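# Lift the saucepan's glass lid and lay it flat nearby

## Task

Remove the glass lid from the saucepan and place it on the table next to the saucepan, lying flat with its handle pointing upward.

## Robot and tools

Robot: two six-joint arms, left_arm and right_arm, each ending in a two-finger parallel gripper. Joint order for each arm, used in every command row and every per-joint result list: waist (joint1), shoulder (joint2), elbow (joint3), wrist pitch (joint4), wrist yaw (joint5), wrist roll (joint6). Stated joint ranges in rad: waist -2.880 to 2.880, shoulder 0.000 to 3.142, elbow 0.000 to 3.019, wrist pitch -1.693 to 1.571, wrist yaw -1.571 to 1.571, wrist roll -2.094 to 2.094. The true end of a range may differ from these by up to 0.084 rad either way.

Frames: the scene frame has its origin at table-top height, midway between the two nominal arm bases; +x points out over the table, +z is up, and left_arm sits on the +y side (arm names do not match image sides). Calibrated bases: left_arm at (-0.034, +0.356, 0) m, right_arm at (+0.015, -0.335, 0) m, both essentially unrotated with +z up. Each arm reports its end_effector_position (metres) and end_effector_quat_wxyz in its own base frame. That point lies between the finger pads, roughly 1 cm short of the fingertips; the fingers point along the gripper's +z and close along its y. Reported hand poses may be off by a few centimetres, more when the arm is stretched.

A command row is always 14 numbers, one flat list covering both arms: left_arm's six joint values then its opening, followed by right_arm's six joint values then its opening. Joint values are offsets, not poses: they count from the arm's "Joint targets" as they stand when the action or move starts, not from the previous row. They are scaled, in [-1, 1]: 1.0 equals 2.811 rad for waist and shoulder, 2.53 for elbow, 2.575 for wrist pitch, 8.12 for wrist yaw, 9.528 for wrist roll. The opening is absolute, from -1 (shut) to +1 (fully open, 0.094 m between pads). To leave an arm alone, send 0 for its joints and repeat its current opening; sending 0 as an opening closes it halfway.

execute_actions(actions, cameras): actions is a list of actions; each action is a list of up to 15 rows, each row lasting one 1/30 s step, and a short action repeats its final row to fill 15 steps. An action asking any joint to pass more than 0.084 rad beyond its range is rejected for both arms; a malformed action or a failing first action rejects the whole call. An empty list just returns the state and images. Joints driven to their real end are stopped there and the result says "joint sent to its limit".

move(target, speed, blend, opening_speed, blocking, cameras): plans smooth joint paths. target is one 14-number row or a list of up to 15 rows; every row's joint values are offsets from the same starting Joint targets. speed is in rad/s for the joint with farthest to travel (0.01 to 12.57, default 0.5), one value or one per target. blend (rad) rounds corners between listed targets. opening_speed (per second on the -1..+1 scale, at least 0.2) ramps the grippers; use a low value when closing on the glass lid. blocking=false returns early while the move continues. The result adds a "move:" line such as done, off_target, moving, held or fault, plus limits=held if steps were withheld. Paths do not avoid obstacles or the other arm; faster moves and targets set deeper past contact hit and press harder.

wait(seconds, 0 to 10): lets the scene run with last commands held. stop(): brakes a running move. zoom_image(camera, region): enlarges part of cam_head_left or cam_head_right (896x504), region [x0, y0, x1, y1] in pixels from the top-left, at most 504x504. read_manual(section): licence texts only. finished_scene(): ends the scene irreversibly; the lid must remain in place without the robot.

Results: Joint positions and Joint velocities per arm (rad, rad/s, then pad gap in m); "within noise" means the arm is still. Joint targets are the base for your next offsets. grip_measured is the opening on the command scale, reading slightly wide when empty and a few mm narrow on a squeezed part. grip_effort_nm is gripper motor effort (negative closing), not finger force. Joint torques may carry offsets; torques 3 and 4 wrap at ±28 N m. "joint command not followed" means the clearance check altered targets. A MOTOR HOT line warns of heating; at 100 °C an OVER-TEMPERATURE FAULT drops that arm for 30 to 60 s or more, so avoid long holds, outstretched poses or pushing against things. Per step, targets stay within a lead of the measured angle, and targets that would shift the gripper over 110 mm are scaled back, so large moves take several actions. If an arm is stopped by an object or dragged, command its targets back past its positions to stop it pressing.

Avoid: dropping or releasing the lid while it moves, slamming it down, hitting or squeezing hard, knocking anything off the table, and any contact between the two arms or one gripper closing on the other's fingers, which can fail the task. Loose objects may occasionally be nudged by outside pushes.

Each tool is called after "Emit:" as a command line: name --argument value for each argument, lists and objects as JSON in quotes; but a table of rows of numbers goes row by row, as --pt "numbers of a row", without its own name.

## Session

Emit:
execute_actions --actions '[]'

Scene clock: 0.00 s.
left_arm: end_effector_position=(+0.6969, +0.3221, +0.1604) grip_measured=+1.000 grip_effort_nm=n/a end_effector_quat_wxyz=(+0.363, -0.072, +0.809, +0.457) | right_arm: end_effector_position=(+0.5081, +0.5275, +0.2145) grip_measured=+1.000 grip_effort_nm=n/a end_effector_quat_wxyz=(+0.311, -0.192, +0.927, -0.088)
Joint positions: left_arm=[0.298 2.004 1.45 0.143 -0.647 0.554 0.094] | right_arm=[0.926 2.06 2.023 -1.137 0.54 0.406 0.094]
Joint velocities: within noise
Joint torques (N m): no reading
Heat: left arm: hottest waist 30 °C; right arm: hottest waist 29 °C.
Joint targets: left_arm=[0.298 1.989 1.483 0.156 -0.653 0.550] | right_arm=[0.926 2.050 2.057 -1.129 0.545 0.411]
Tool commands: left_gripper/opening=+1.0 right_gripper/opening=+1.0

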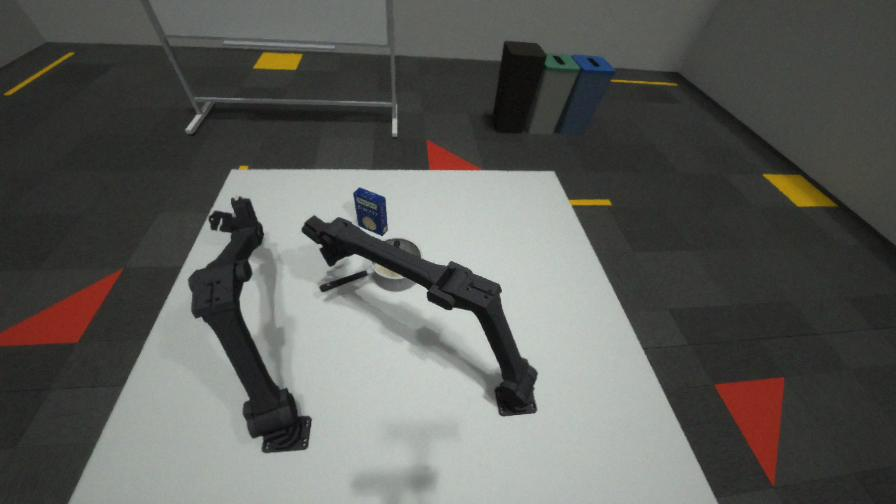

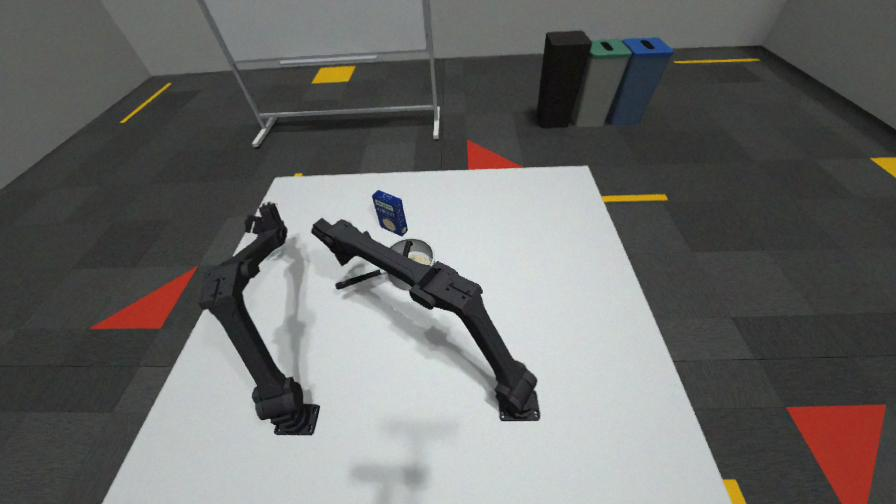

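Emit:
move --pt "0 0 0 0 0 0 1 -0.05 -0.15 0 0 0 0 1" --pt "0 0 0 0 0 0 1 -0.48 -0.15 0 0 -0.067 -0.043 1" --speed 1.2 --blend 0.1

Emit:
zoom_image --camera "cam_head_left" --region '[270, 170, 490, 310]'

Emit:
zoom_image --camera "cam_head_right" --region '[290, 170, 510, 310]'

Scene clock: 53.37 s.
left_arm: end_effector_position=(+0.6969, +0.3221, +0.1604) grip_measured=+1.000 grip_effort_nm=-0.007 end_effector_quat_wxyz=(+0.363, -0.072, +0.809, +0.457) | right_arm: end_effector_position=(+0.5944, -0.2705, +0.4786) grip_measured=+1.000 grip_effort_nm=0.022 end_effector_quat_wxyz=(+0.390, +0.198, +0.896, -0.081)
Joint positions: left_arm=[0.298 2.004 1.45 0.143 -0.647 0.554 0.094] | right_arm=[-0.427 1.65 2.037 -1.138 -0.003 0.009 0.094]
Joint velocities: within noise
Joint torques (N m): left_arm=[-1.9 -20.13 10.99 1.59 0.02 -0.01] | right_arm=[0.73 -16.91 9.88 1.26 -0.08 -0.18]
Heat: left arm: hottest elbow 36 °C; right arm: hottest shoulder 32 °C.
Joint targets: left_arm=[0.298 1.989 1.483 0.156 -0.653 0.550] | right_arm=[-0.424 1.629 2.057 -1.129 0.001 0.001]
move: done

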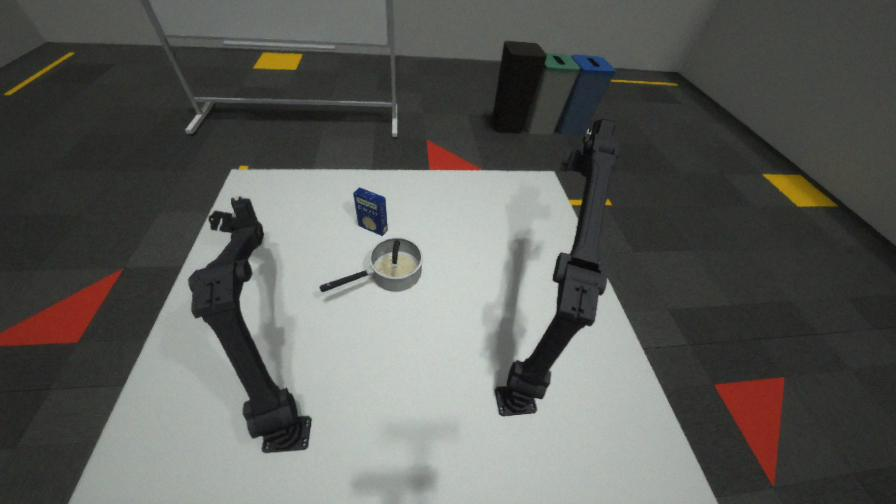

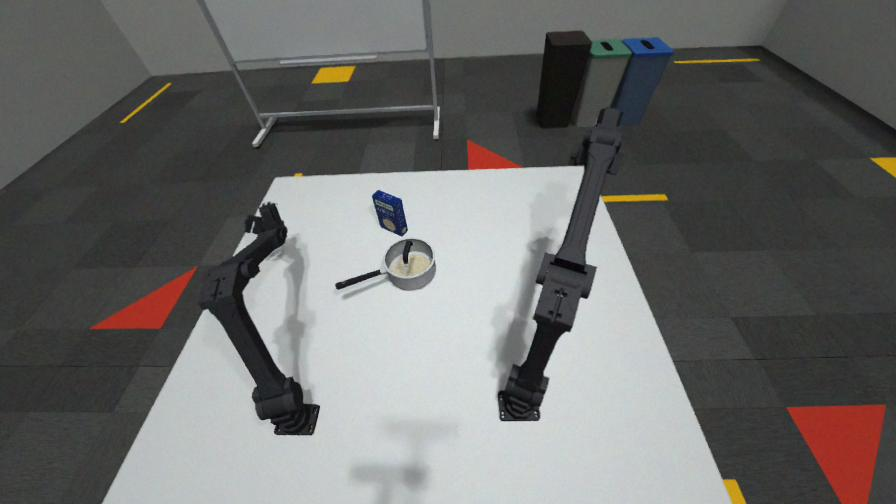

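Scaled by 2.291 from the camera's 896x504 image, which has a finer 1280x720 frame.

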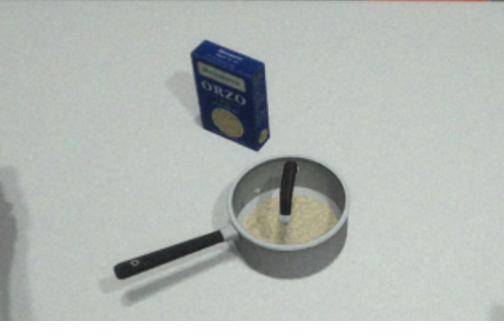

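Scaled by 2.291 from the camera's 896x504 image, which has a finer 1280x720 frame.

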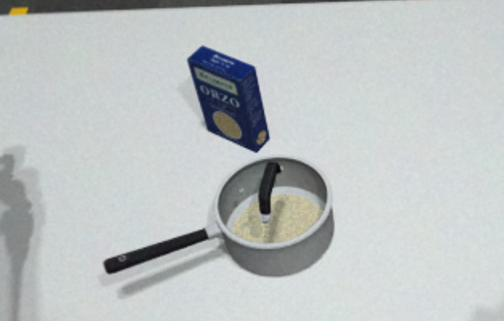

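Emit:
zoom_image --camera "cam_head_left" --region '[360, 230, 430, 300]'

Emit:
zoom_image --camera "cam_head_right" --region '[375, 230, 445, 300]'

Emit:
zoom_image --camera "cam_head_left" --region '[190, 180, 290, 280]'

Emit:
zoom_image --camera "cam_head_left" --region '[550, 100, 650, 200]'

Scaled by 7.200 from the camera's 896x504 image, which has a finer 1280x720 frame.

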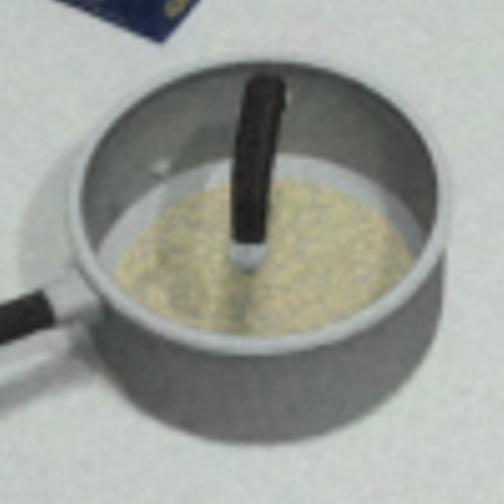

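Scaled by 7.200 from the camera's 896x504 image, which has a finer 1280x720 frame.

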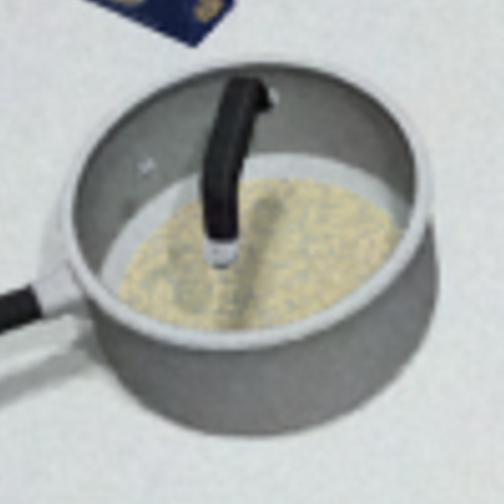

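Scaled by 5.040 from the camera's 896x504 image, which has a finer 1280x720 frame.

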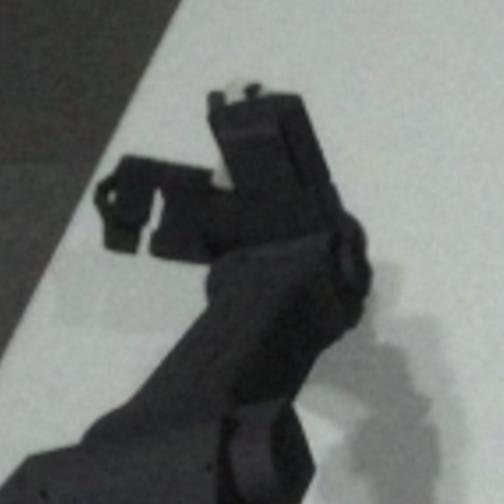

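Scaled by 5.040 from the camera's 896x504 image, which has a finer 1280x720 frame.

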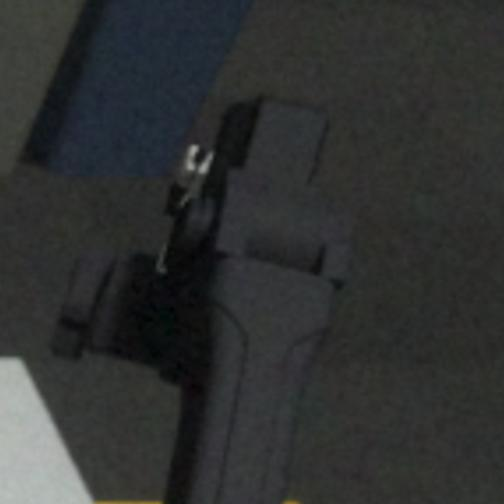

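Emit:
move --target '[0,0,0,0,0,0,1,0.348,0.127,0.050,-0.085,0,0,1]' --speed 1

Emit:
zoom_image --camera "cam_head_left" --region '[330, 160, 470, 300]'

Emit:
zoom_image --camera "cam_head_right" --region '[340, 160, 480, 300]'

Scene clock: 128.30 s.
left_arm: end_effector_position=(+0.6969, +0.3221, +0.1604) grip_measured=+1.000 grip_effort_nm=-0.007 end_effector_quat_wxyz=(+0.363, -0.072, +0.809, +0.457) | right_arm: end_effector_position=(+0.5982, +0.3696, +0.2708) grip_measured=+1.000 grip_effort_nm=0.007 end_effector_quat_wxyz=(+0.174, -0.262, +0.948, +0.047)
Joint positions: left_arm=[0.298 2.004 1.45 0.143 -0.647 0.554 0.094] | right_arm=[0.556 1.988 2.123 -1.342 0.007 0.015 0.094]
Joint velocities: within noise
Joint torques (N m): left_arm=[-1.9 -20.19 10.99 1.58 0.03 -0.01] | right_arm=[0.03 -19.78 12.88 0.23 -0.07 -0.23]
Heat: left arm: hottest elbow 38 °C; right arm: hottest shoulder 32 °C.
Joint targets: left_arm=[0.298 1.989 1.483 0.156 -0.653 0.550] | right_arm=[0.555 1.986 2.183 -1.348 0.001 0.001]
move: off_target (right_arm); right_arm: the elbow is farthest, 0.061 rad from its target

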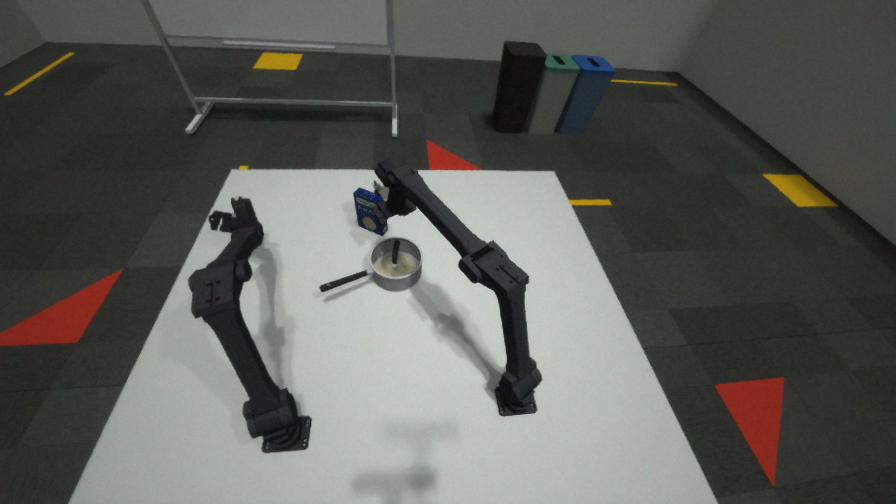

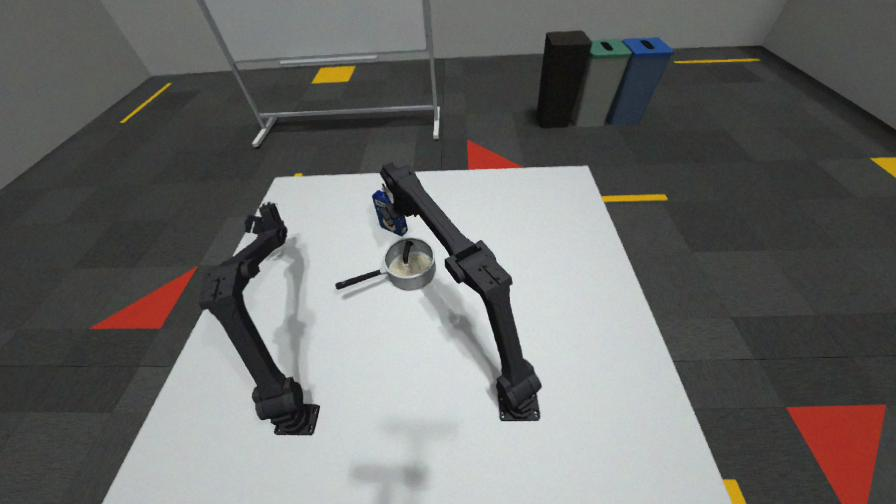

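Scaled by 3.600 from the camera's 896x504 image, which has a finer 1280x720 frame.

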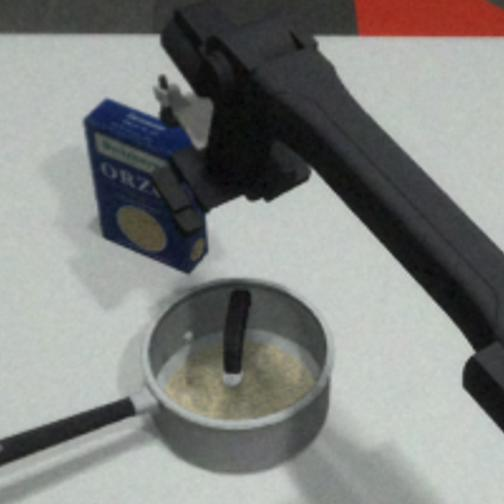

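Scaled by 3.600 from the camera's 896x504 image, which has a finer 1280x720 frame.

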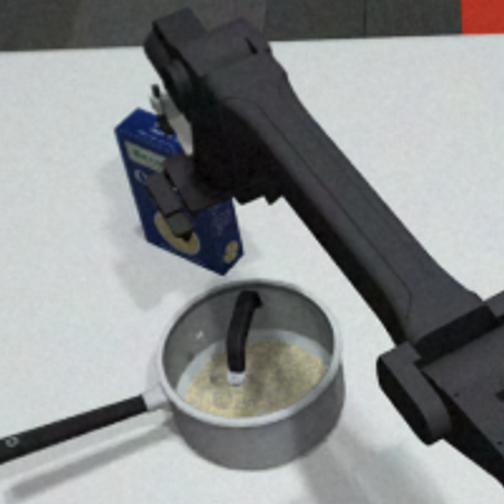

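Emit:
move --target '[0,0,0,0,0,0,1,-0.004,0.0425,0.011,-0.041,0,0.0771,1]' --speed 0.5

Emit:
zoom_image --camera "cam_head_left" --region '[350, 190, 440, 280]'

Emit:
zoom_image --camera "cam_head_right" --region '[360, 190, 450, 280]'

Scene clock: 205.33 s.
left_arm: end_effector_position=(+0.6969, +0.3221, +0.1604) grip_measured=+1.000 grip_effort_nm=-0.007 end_effector_quat_wxyz=(+0.363, -0.072, +0.809, +0.457) | right_arm: end_effector_position=(+0.5884, +0.3698, +0.2006) grip_measured=+1.000 grip_effort_nm=0.007 end_effector_quat_wxyz=(+0.068, +0.083, +0.993, +0.054)
Joint positions: left_arm=[0.298 2.004 1.45 0.143 -0.647 0.554 0.094] | right_arm=[0.561 2.098 2.149 -1.448 -0.005 0.728 0.094]
Joint velocities: within noise
Joint torques (N m): left_arm=[-1.85 -20.07 10.97 1.61 0.03 -0.01] | right_arm=[-0.85 -20.37 12.62 -0.09 0.03 0.02]
Heat: left arm: hottest elbow 38 °C; right arm: hottest elbow 38 °C.
Joint targets: left_arm=[0.298 1.989 1.483 0.156 -0.653 0.550] | right_arm=[0.543 2.105 2.211 -1.453 0.001 0.736]
move: off_target (right_arm); right_arm: the elbow is farthest, 0.062 rad from its target

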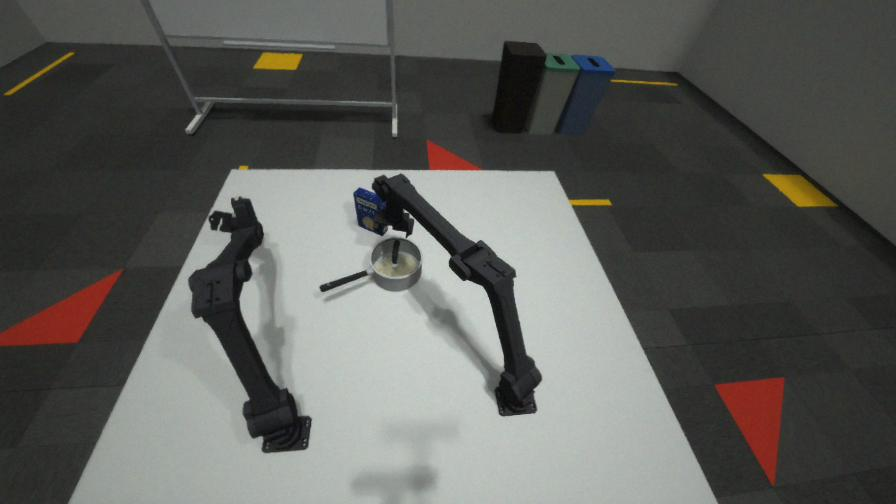

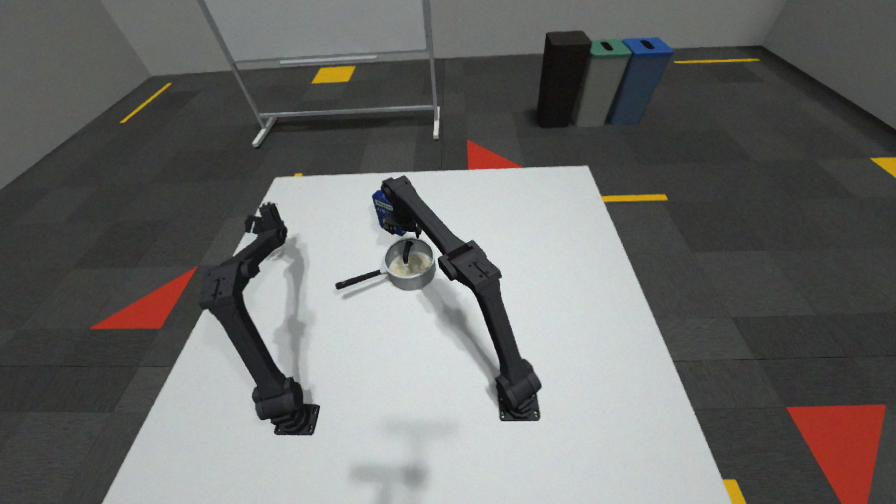

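Scaled by 5.600 from the camera's 896x504 image, which has a finer 1280x720 frame.

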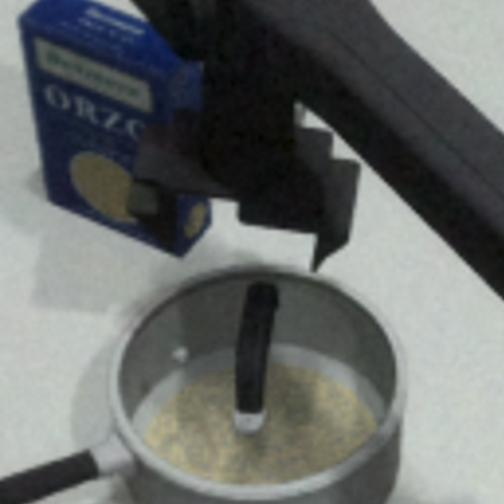

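Scaled by 5.600 from the camera's 896x504 image, which has a finer 1280x720 frame.

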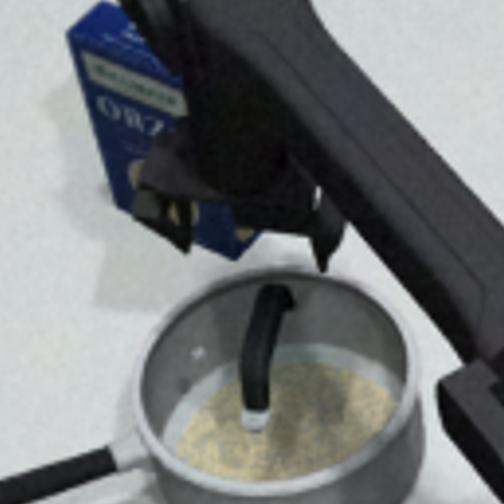

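Emit:
move --target '[0,0,0,0,0,0,1,-0.0045,0.032,0.011,-0.014,0,0,1]' --speed 0.3

Emit:
zoom_image --camera "cam_head_left" --region '[350, 200, 440, 290]'

Emit:
zoom_image --camera "cam_head_right" --region '[360, 200, 450, 290]'

Scene clock: 236.73 s.
left_arm: end_effector_position=(+0.6969, +0.3221, +0.1604) grip_measured=+1.000 grip_effort_nm=-0.007 end_effector_quat_wxyz=(+0.363, -0.072, +0.809, +0.457) | right_arm: end_effector_position=(+0.5967, +0.3617, +0.1503) grip_measured=+1.000 grip_effort_nm=0.002 end_effector_quat_wxyz=(+0.030, +0.088, +0.995, +0.023)
Joint positions: left_arm=[0.298 2.004 1.45 0.143 -0.647 0.554 0.094] | right_arm=[0.545 2.192 2.183 -1.487 -0.002 0.721 0.094]
Joint velocities: within noise
Joint torques (N m): left_arm=[-1.85 -20.13 11.04 1.59 0.02 -0.01] | right_arm=[-0.97 -21.19 12.26 -0.17 -0.09 -0.01]
Heat: left arm: hottest elbow 39 °C; right arm: hottest elbow 36 °C.
Joint targets: left_arm=[0.298 1.989 1.483 0.156 -0.653 0.550] | right_arm=[0.531 2.195 2.239 -1.489 0.001 0.736]
move: off_target (right_arm); right_arm: the elbow is farthest, 0.056 rad from its target

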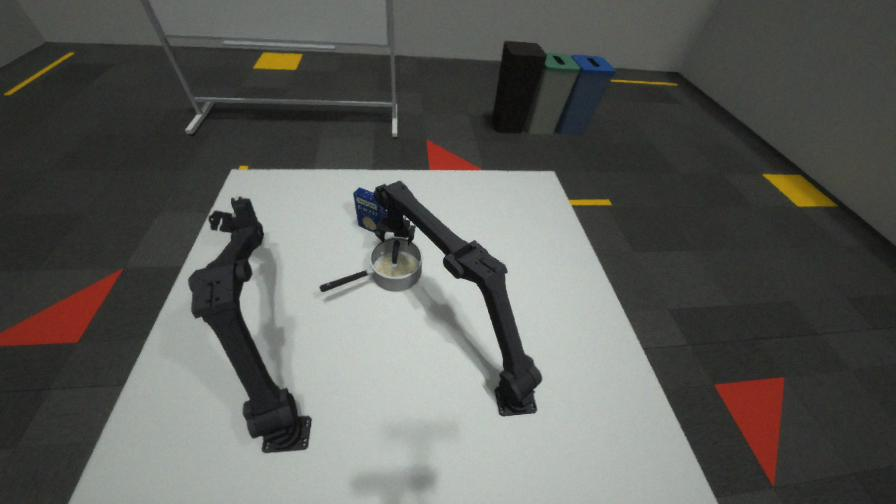

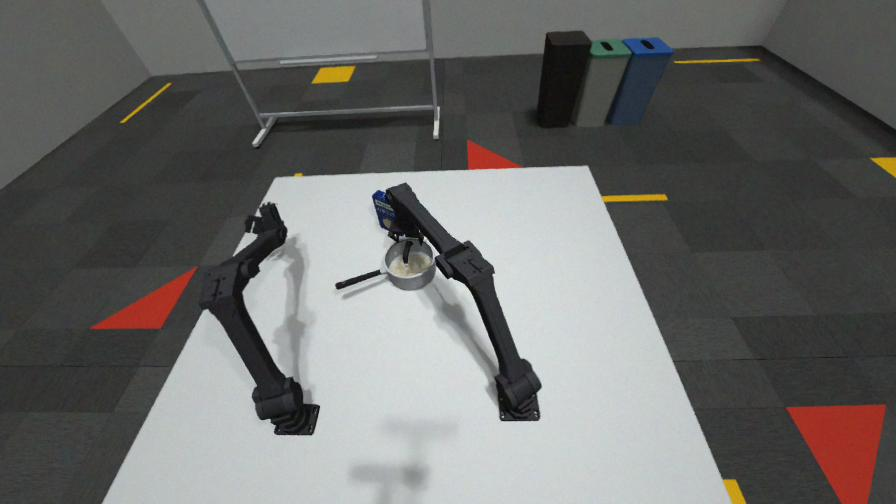

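Scaled by 5.600 from the camera's 896x504 image, which has a finer 1280x720 frame.

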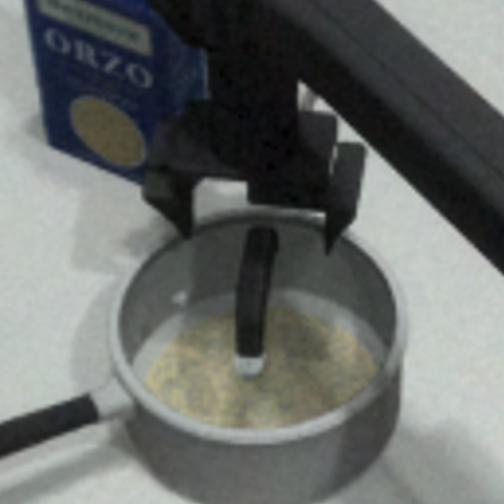

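Scaled by 5.600 from the camera's 896x504 image, which has a finer 1280x720 frame.

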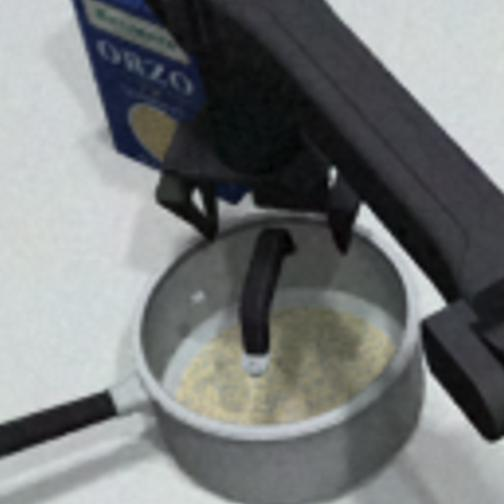

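Emit:
move --target '[0,0,0,0,0,0,1,0.0178,-0.048,-0.0534,-0.001,0,0.003,1]' --speed 0.3

Emit:
zoom_image --camera "cam_head_left" --region '[350, 200, 440, 290]'

Emit:
zoom_image --camera "cam_head_right" --region '[360, 200, 450, 290]'

Scene clock: 304.80 s.
left_arm: end_effector_position=(+0.6969, +0.3221, +0.1604) grip_measured=+1.000 grip_effort_nm=-0.007 end_effector_quat_wxyz=(+0.363, -0.072, +0.809, +0.457) | right_arm: end_effector_position=(+0.5634, +0.3657, +0.1975) grip_measured=+1.000 grip_effort_nm=0.002 end_effector_quat_wxyz=(+0.043, +0.089, +0.994, +0.035)
Joint positions: left_arm=[0.298 2.004 1.45 0.143 -0.647 0.554 0.094] | right_arm=[0.576 2.069 2.098 -1.488 -0.002 0.755 0.094]
Joint velocities: within noise
Joint torques (N m): left_arm=[-1.85 -20.19 11 1.62 0.03 -0.01] | right_arm=[2.08 -21.36 8.4 -0.18 -0.09 0.03]
Heat: left arm: hottest elbow 39 °C; right arm: hottest elbow 35 °C.
Joint targets: left_arm=[0.298 1.989 1.483 0.156 -0.653 0.550] | right_arm=[0.581 2.060 2.104 -1.492 0.001 0.764]
move: done

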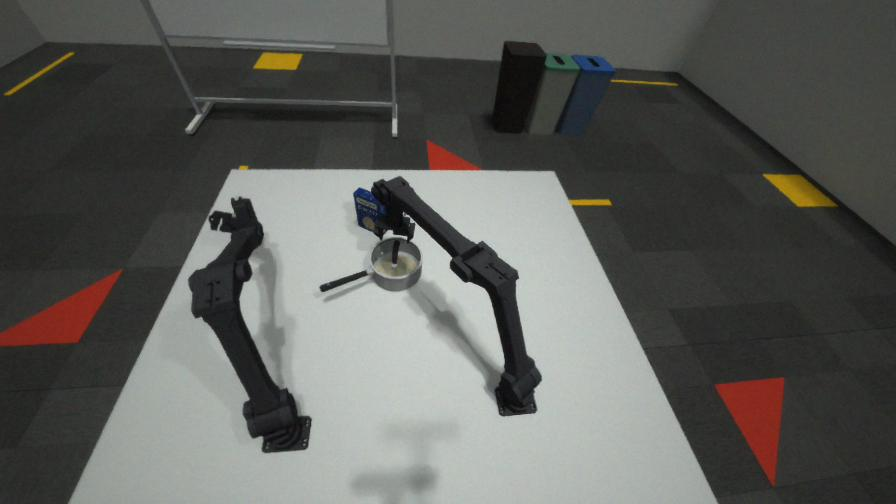

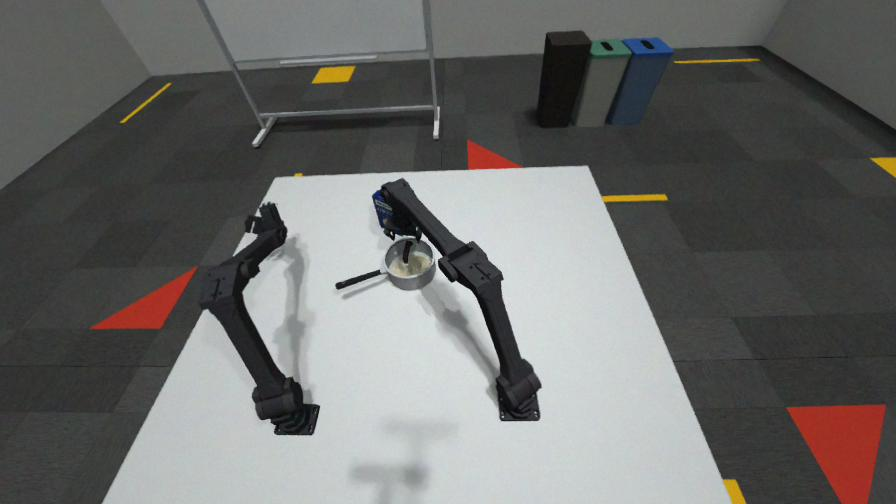

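Scaled by 5.600 from the camera's 896x504 image, which has a finer 1280x720 frame.

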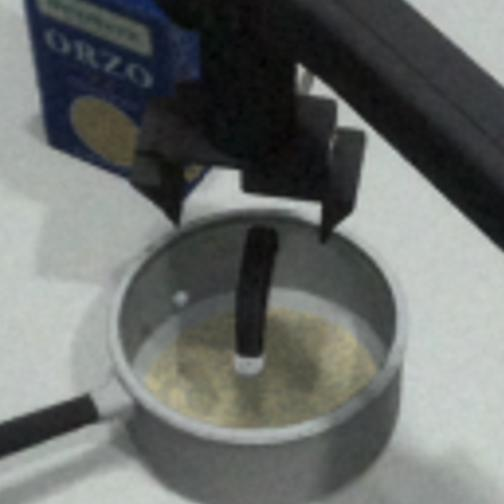

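Scaled by 5.600 from the camera's 896x504 image, which has a finer 1280x720 frame.

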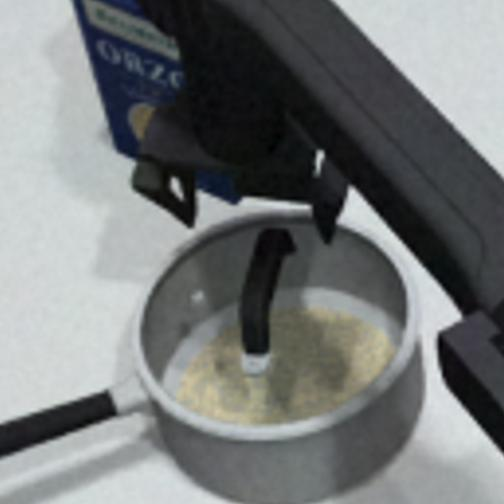

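Emit:
move --target '[0,0,0,0,0,0,1,0.010,-0.0206,-0.0506,0.0136,0,0.0022,1]' --speed 0.3

Emit:
zoom_image --camera "cam_head_left" --region '[350, 200, 440, 290]'

Emit:
zoom_image --camera "cam_head_right" --region '[360, 200, 450, 290]'

Scene clock: 325.27 s.
left_arm: end_effector_position=(+0.6969, +0.3221, +0.1604) grip_measured=+1.000 grip_effort_nm=-0.007 end_effector_quat_wxyz=(+0.363, -0.072, +0.809, +0.457) | right_arm: end_effector_position=(+0.5286, +0.3618, +0.1724) grip_measured=+1.000 grip_effort_nm=0.002 end_effector_quat_wxyz=(+0.014, +0.084, +0.996, +0.013)
Joint positions: left_arm=[0.298 2.004 1.45 0.143 -0.647 0.554 0.094] | right_arm=[0.6 2.028 1.969 -1.474 -0.002 0.768 0.094]
Joint velocities: within noise
Joint torques (N m): left_arm=[-1.9 -20.19 11.02 1.59 0.02 -0.01] | right_arm=[1.32 -21.66 8.16 0.59 -0.07 0.01]
Heat: left arm: hottest elbow 39 °C; right arm: hottest shoulder 34 °C.
Joint targets: left_arm=[0.298 1.989 1.483 0.156 -0.653 0.550] | right_arm=[0.609 2.002 1.976 -1.457 0.001 0.785]
move: done

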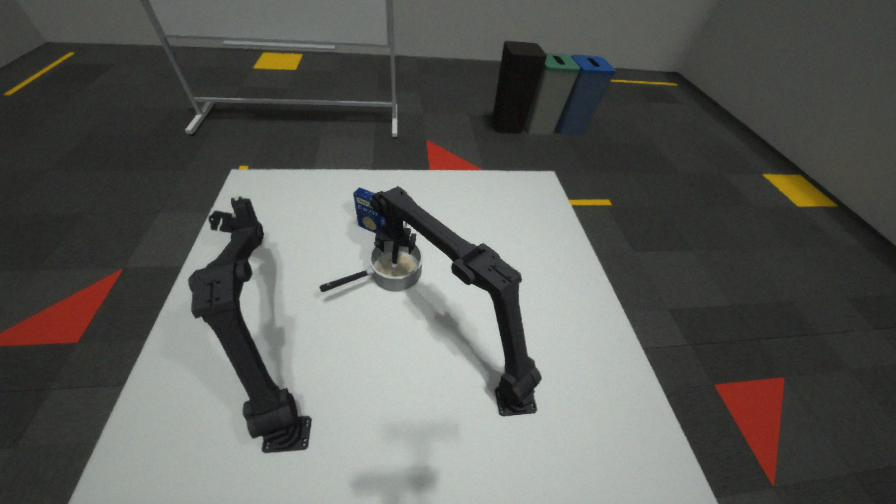

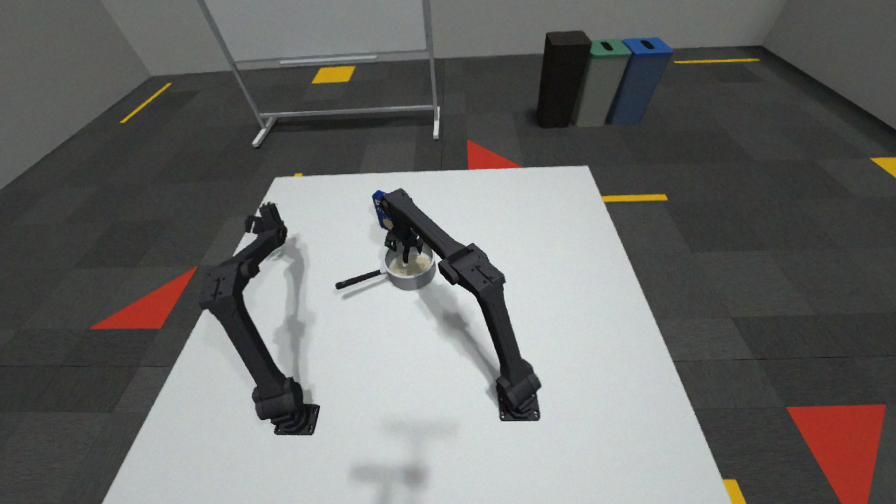

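Scaled by 5.600 from the camera's 896x504 image, which has a finer 1280x720 frame.

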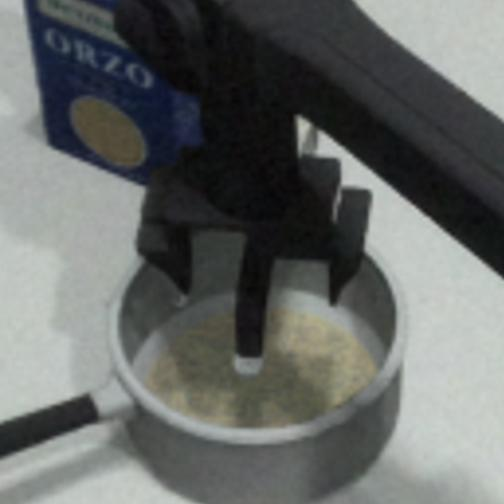

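Scaled by 5.600 from the camera's 896x504 image, which has a finer 1280x720 frame.

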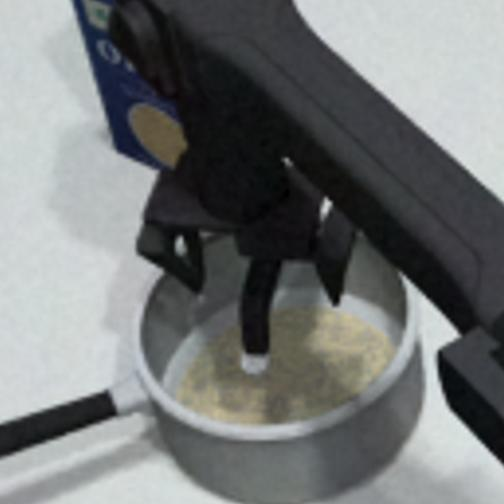

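Emit:
move --target '[0,0,0,0,0,0,1,0.0050,-0.0114,-0.0379,0.0338,0,0.002,1]' --speed 0.3

Emit:
zoom_image --camera "cam_head_left" --region '[350, 200, 440, 290]'

Emit:
zoom_image --camera "cam_head_right" --region '[360, 200, 450, 290]'

Scene clock: 343.07 s.
left_arm: end_effector_position=(+0.6969, +0.3221, +0.1604) grip_measured=+1.000 grip_effort_nm=-0.007 end_effector_quat_wxyz=(+0.363, -0.072, +0.809, +0.457) | right_arm: end_effector_position=(+0.5228, +0.3593, +0.1556) grip_measured=+1.000 grip_effort_nm=-0.002 end_effector_quat_wxyz=(+0.022, +0.095, +0.995, +0.021)
Joint positions: left_arm=[0.298 2.004 1.45 0.143 -0.647 0.554 0.094] | right_arm=[0.602 1.997 1.876 -1.388 -0.003 0.793 0.094]
Joint velocities: within noise
Joint torques (N m): left_arm=[-1.9 -20.13 11.03 1.58 0.03 -0.01] | right_arm=[2.14 -21.54 7.94 0.65 -0.05 -0.02]
Heat: left arm: hottest elbow 39 °C; right arm: hottest shoulder 34 °C.
Joint targets: left_arm=[0.298 1.989 1.483 0.156 -0.653 0.550] | right_arm=[0.623 1.970 1.880 -1.370 0.001 0.804]
move: done

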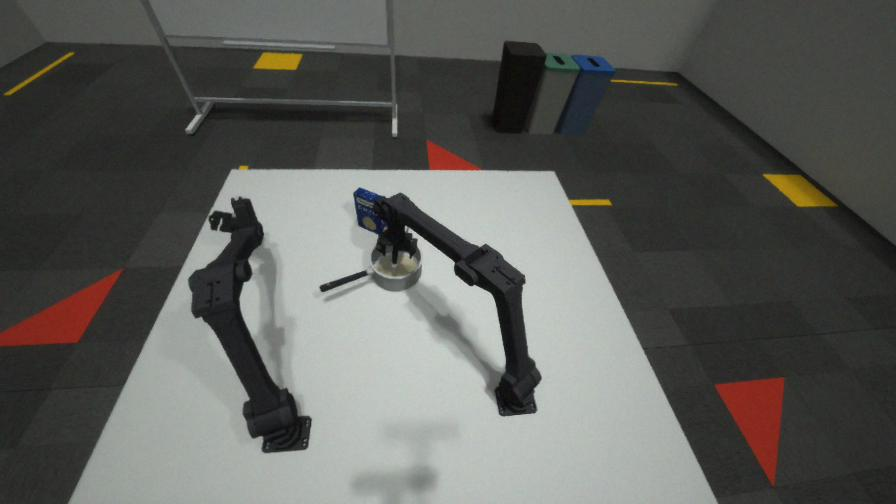

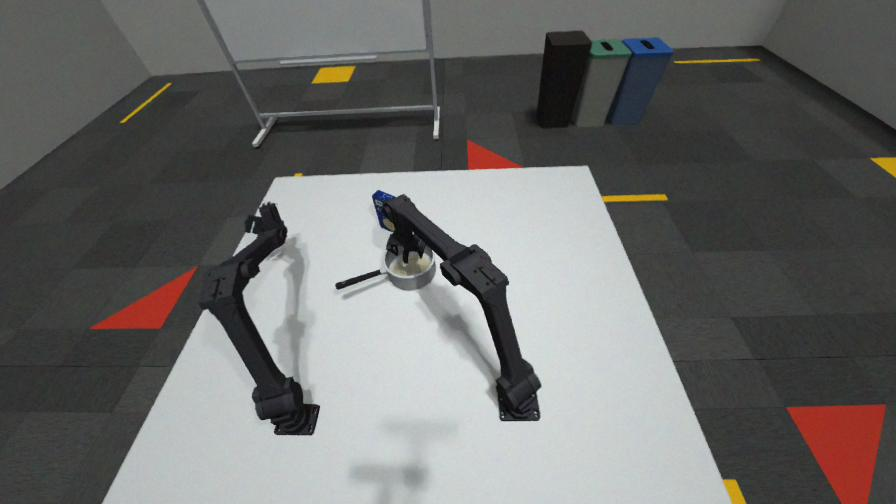

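Scaled by 5.600 from the camera's 896x504 image, which has a finer 1280x720 frame.

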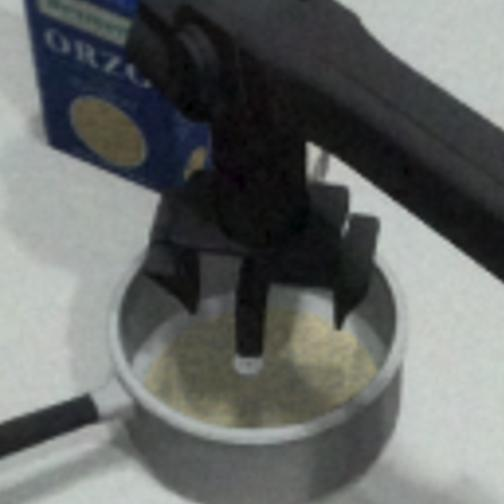

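Scaled by 5.600 from the camera's 896x504 image, which has a finer 1280x720 frame.

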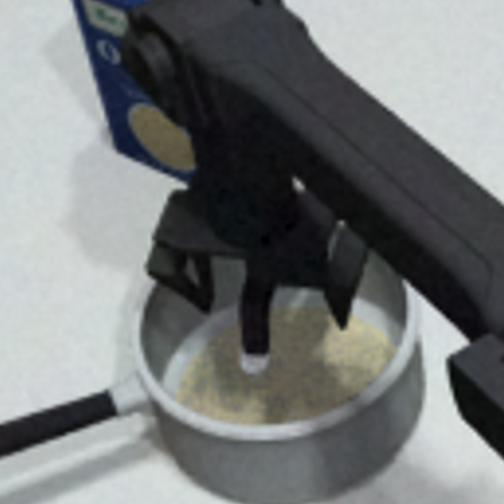

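Emit:
move --target '[0,0,0,0,0,0,1,0.0042,0.0224,0.0336,-0.0085,0,0,1]' --speed 0.2

Emit:
zoom_image --camera "cam_head_left" --region '[350, 200, 440, 290]'

Emit:
zoom_image --camera "cam_head_right" --region '[360, 200, 450, 290]'

Scene clock: 361.83 s.
left_arm: end_effector_position=(+0.6969, +0.3221, +0.1604) grip_measured=+1.000 grip_effort_nm=-0.002 end_effector_quat_wxyz=(+0.363, -0.072, +0.809, +0.457) | right_arm: end_effector_position=(+0.5248, +0.3738, +0.1523) grip_measured=+1.000 grip_effort_nm=0.007 end_effector_quat_wxyz=(+0.026, +0.087, +0.996, +0.021)
Joint positions: left_arm=[0.298 2.004 1.45 0.143 -0.647 0.554 0.094] | right_arm=[0.62 2.023 1.908 -1.388 0.003 0.794 0.094]
Joint velocities: within noise
Joint torques (N m): left_arm=[-1.96 -20.25 11 1.61 0.03 -0.02] | right_arm=[1.2 -18.37 12.14 -0.12 -0.05 0]
Heat: left arm: hottest elbow 39 °C; right arm: hottest shoulder 36 °C.
Joint targets: left_arm=[0.298 1.989 1.483 0.156 -0.653 0.550] | right_arm=[0.635 2.033 1.965 -1.392 0.001 0.804]
move: off_target (right_arm); right_arm: the elbow is farthest, 0.057 rad from its target

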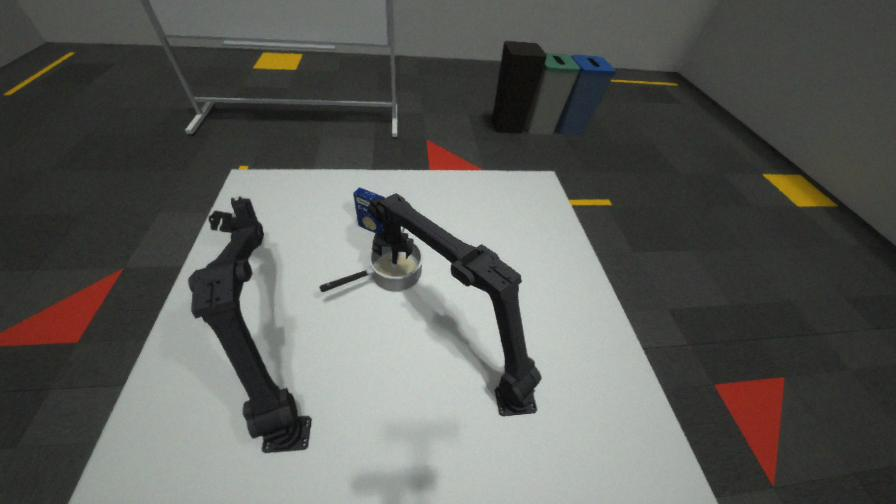

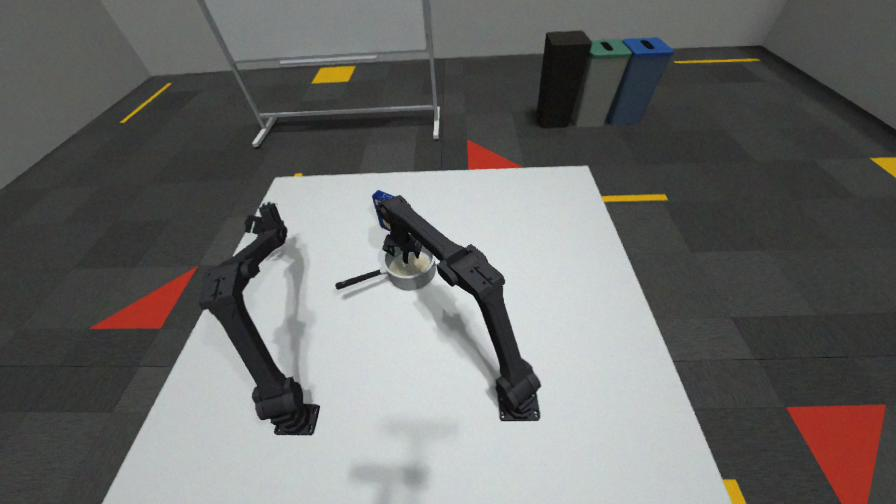

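Scaled by 5.600 from the camera's 896x504 image, which has a finer 1280x720 frame.

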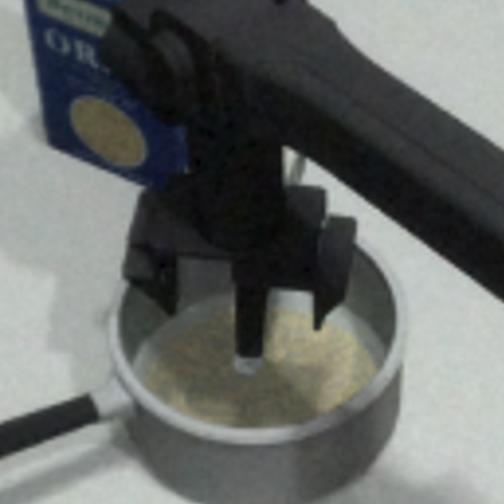

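Scaled by 5.600 from the camera's 896x504 image, which has a finer 1280x720 frame.

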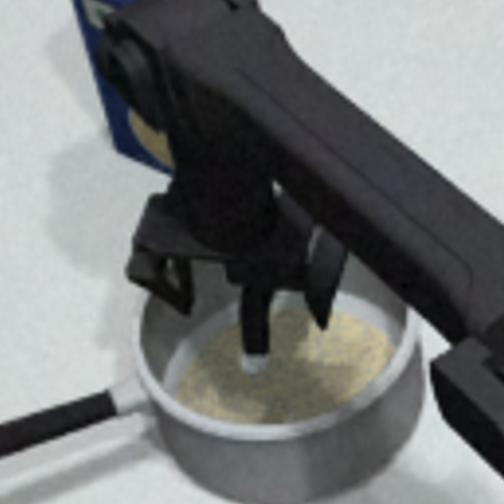

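Emit:
move --target '[0,0,0,0,0,0,1,0,0,0,0,0,0,-1]' --opening_speed 0.7

Emit:
zoom_image --camera "cam_head_left" --region '[350, 200, 440, 290]'

Emit:
zoom_image --camera "cam_head_right" --region '[360, 200, 450, 290]'

Scene clock: 375.90 s.
left_arm: end_effector_position=(+0.6969, +0.3221, +0.1604) grip_measured=+1.000 grip_effort_nm=-0.007 end_effector_quat_wxyz=(+0.363, -0.072, +0.809, +0.457) | right_arm: end_effector_position=(+0.5282, +0.3704, +0.1558) grip_measured=-0.613 grip_effort_nm=-1.009 end_effector_quat_wxyz=(+0.029, +0.093, +0.995, +0.020)
Joint positions: left_arm=[0.298 2.004 1.45 0.143 -0.647 0.554 0.094] | right_arm=[0.614 2.023 1.917 -1.396 0.007 0.801 0.018]
Joint velocities: within noise
Joint torques (N m): left_arm=[-1.96 -20.25 10.99 1.62 0.03 0] | right_arm=[1.67 -18.32 11.43 -0.02 -0.11 0]
Heat: left arm: hottest elbow 39 °C; right arm: hottest shoulder 35 °C.
Joint targets: left_arm=[0.298 1.989 1.483 0.156 -0.653 0.550] | right_arm=[0.635 2.033 1.965 -1.392 0.001 0.804]
move: off_target (right_arm); right_arm: the elbow is farthest, 0.048 rad from its target

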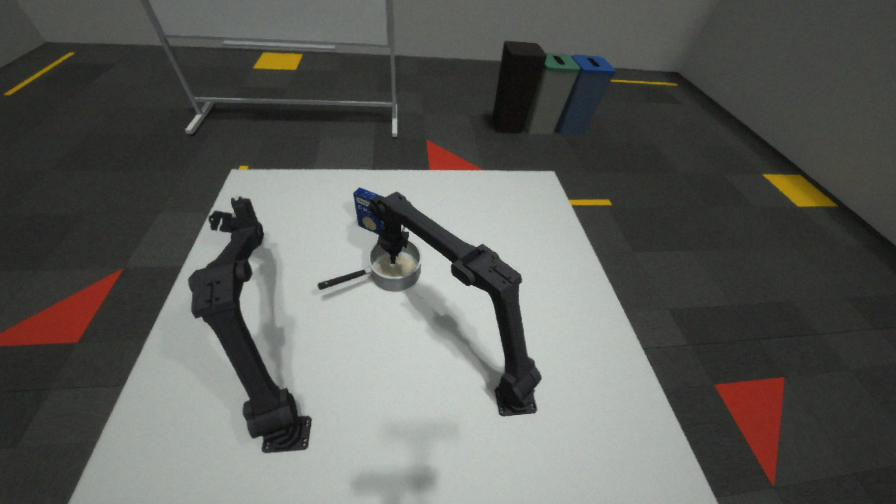

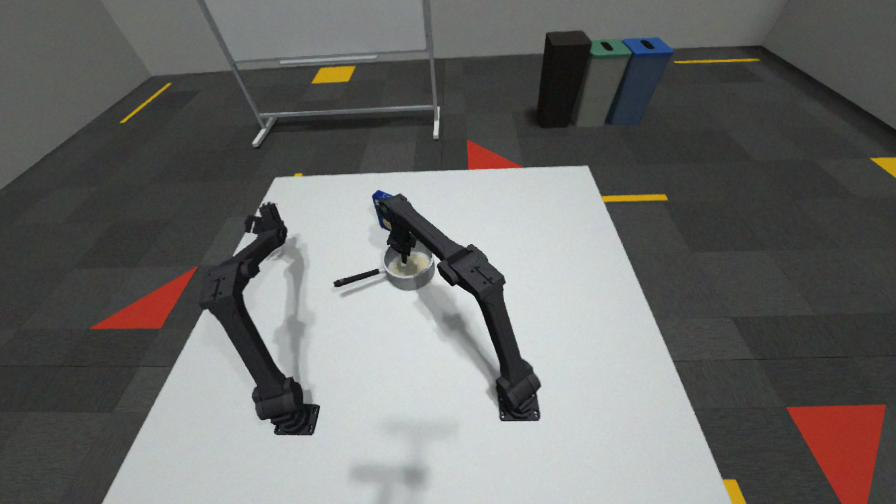

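Scaled by 5.600 from the camera's 896x504 image, which has a finer 1280x720 frame.

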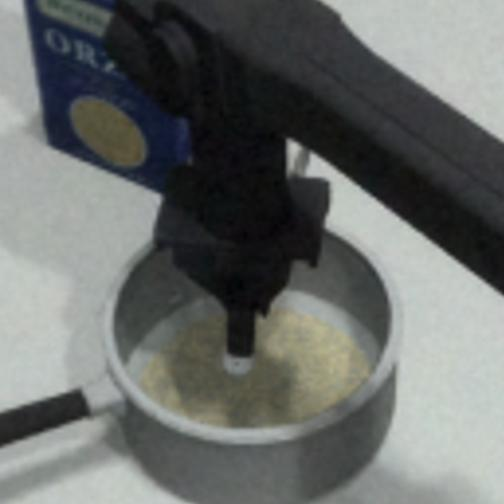

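Scaled by 5.600 from the camera's 896x504 image, which has a finer 1280x720 frame.

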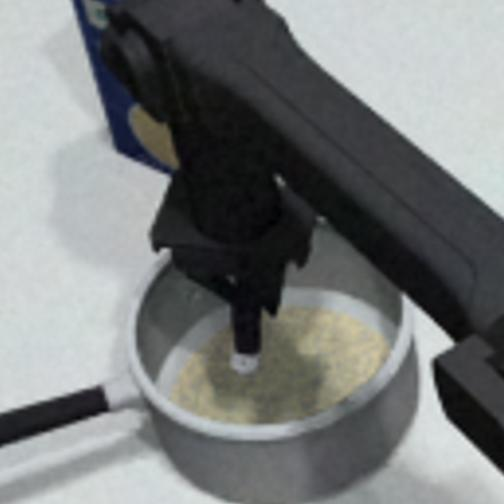

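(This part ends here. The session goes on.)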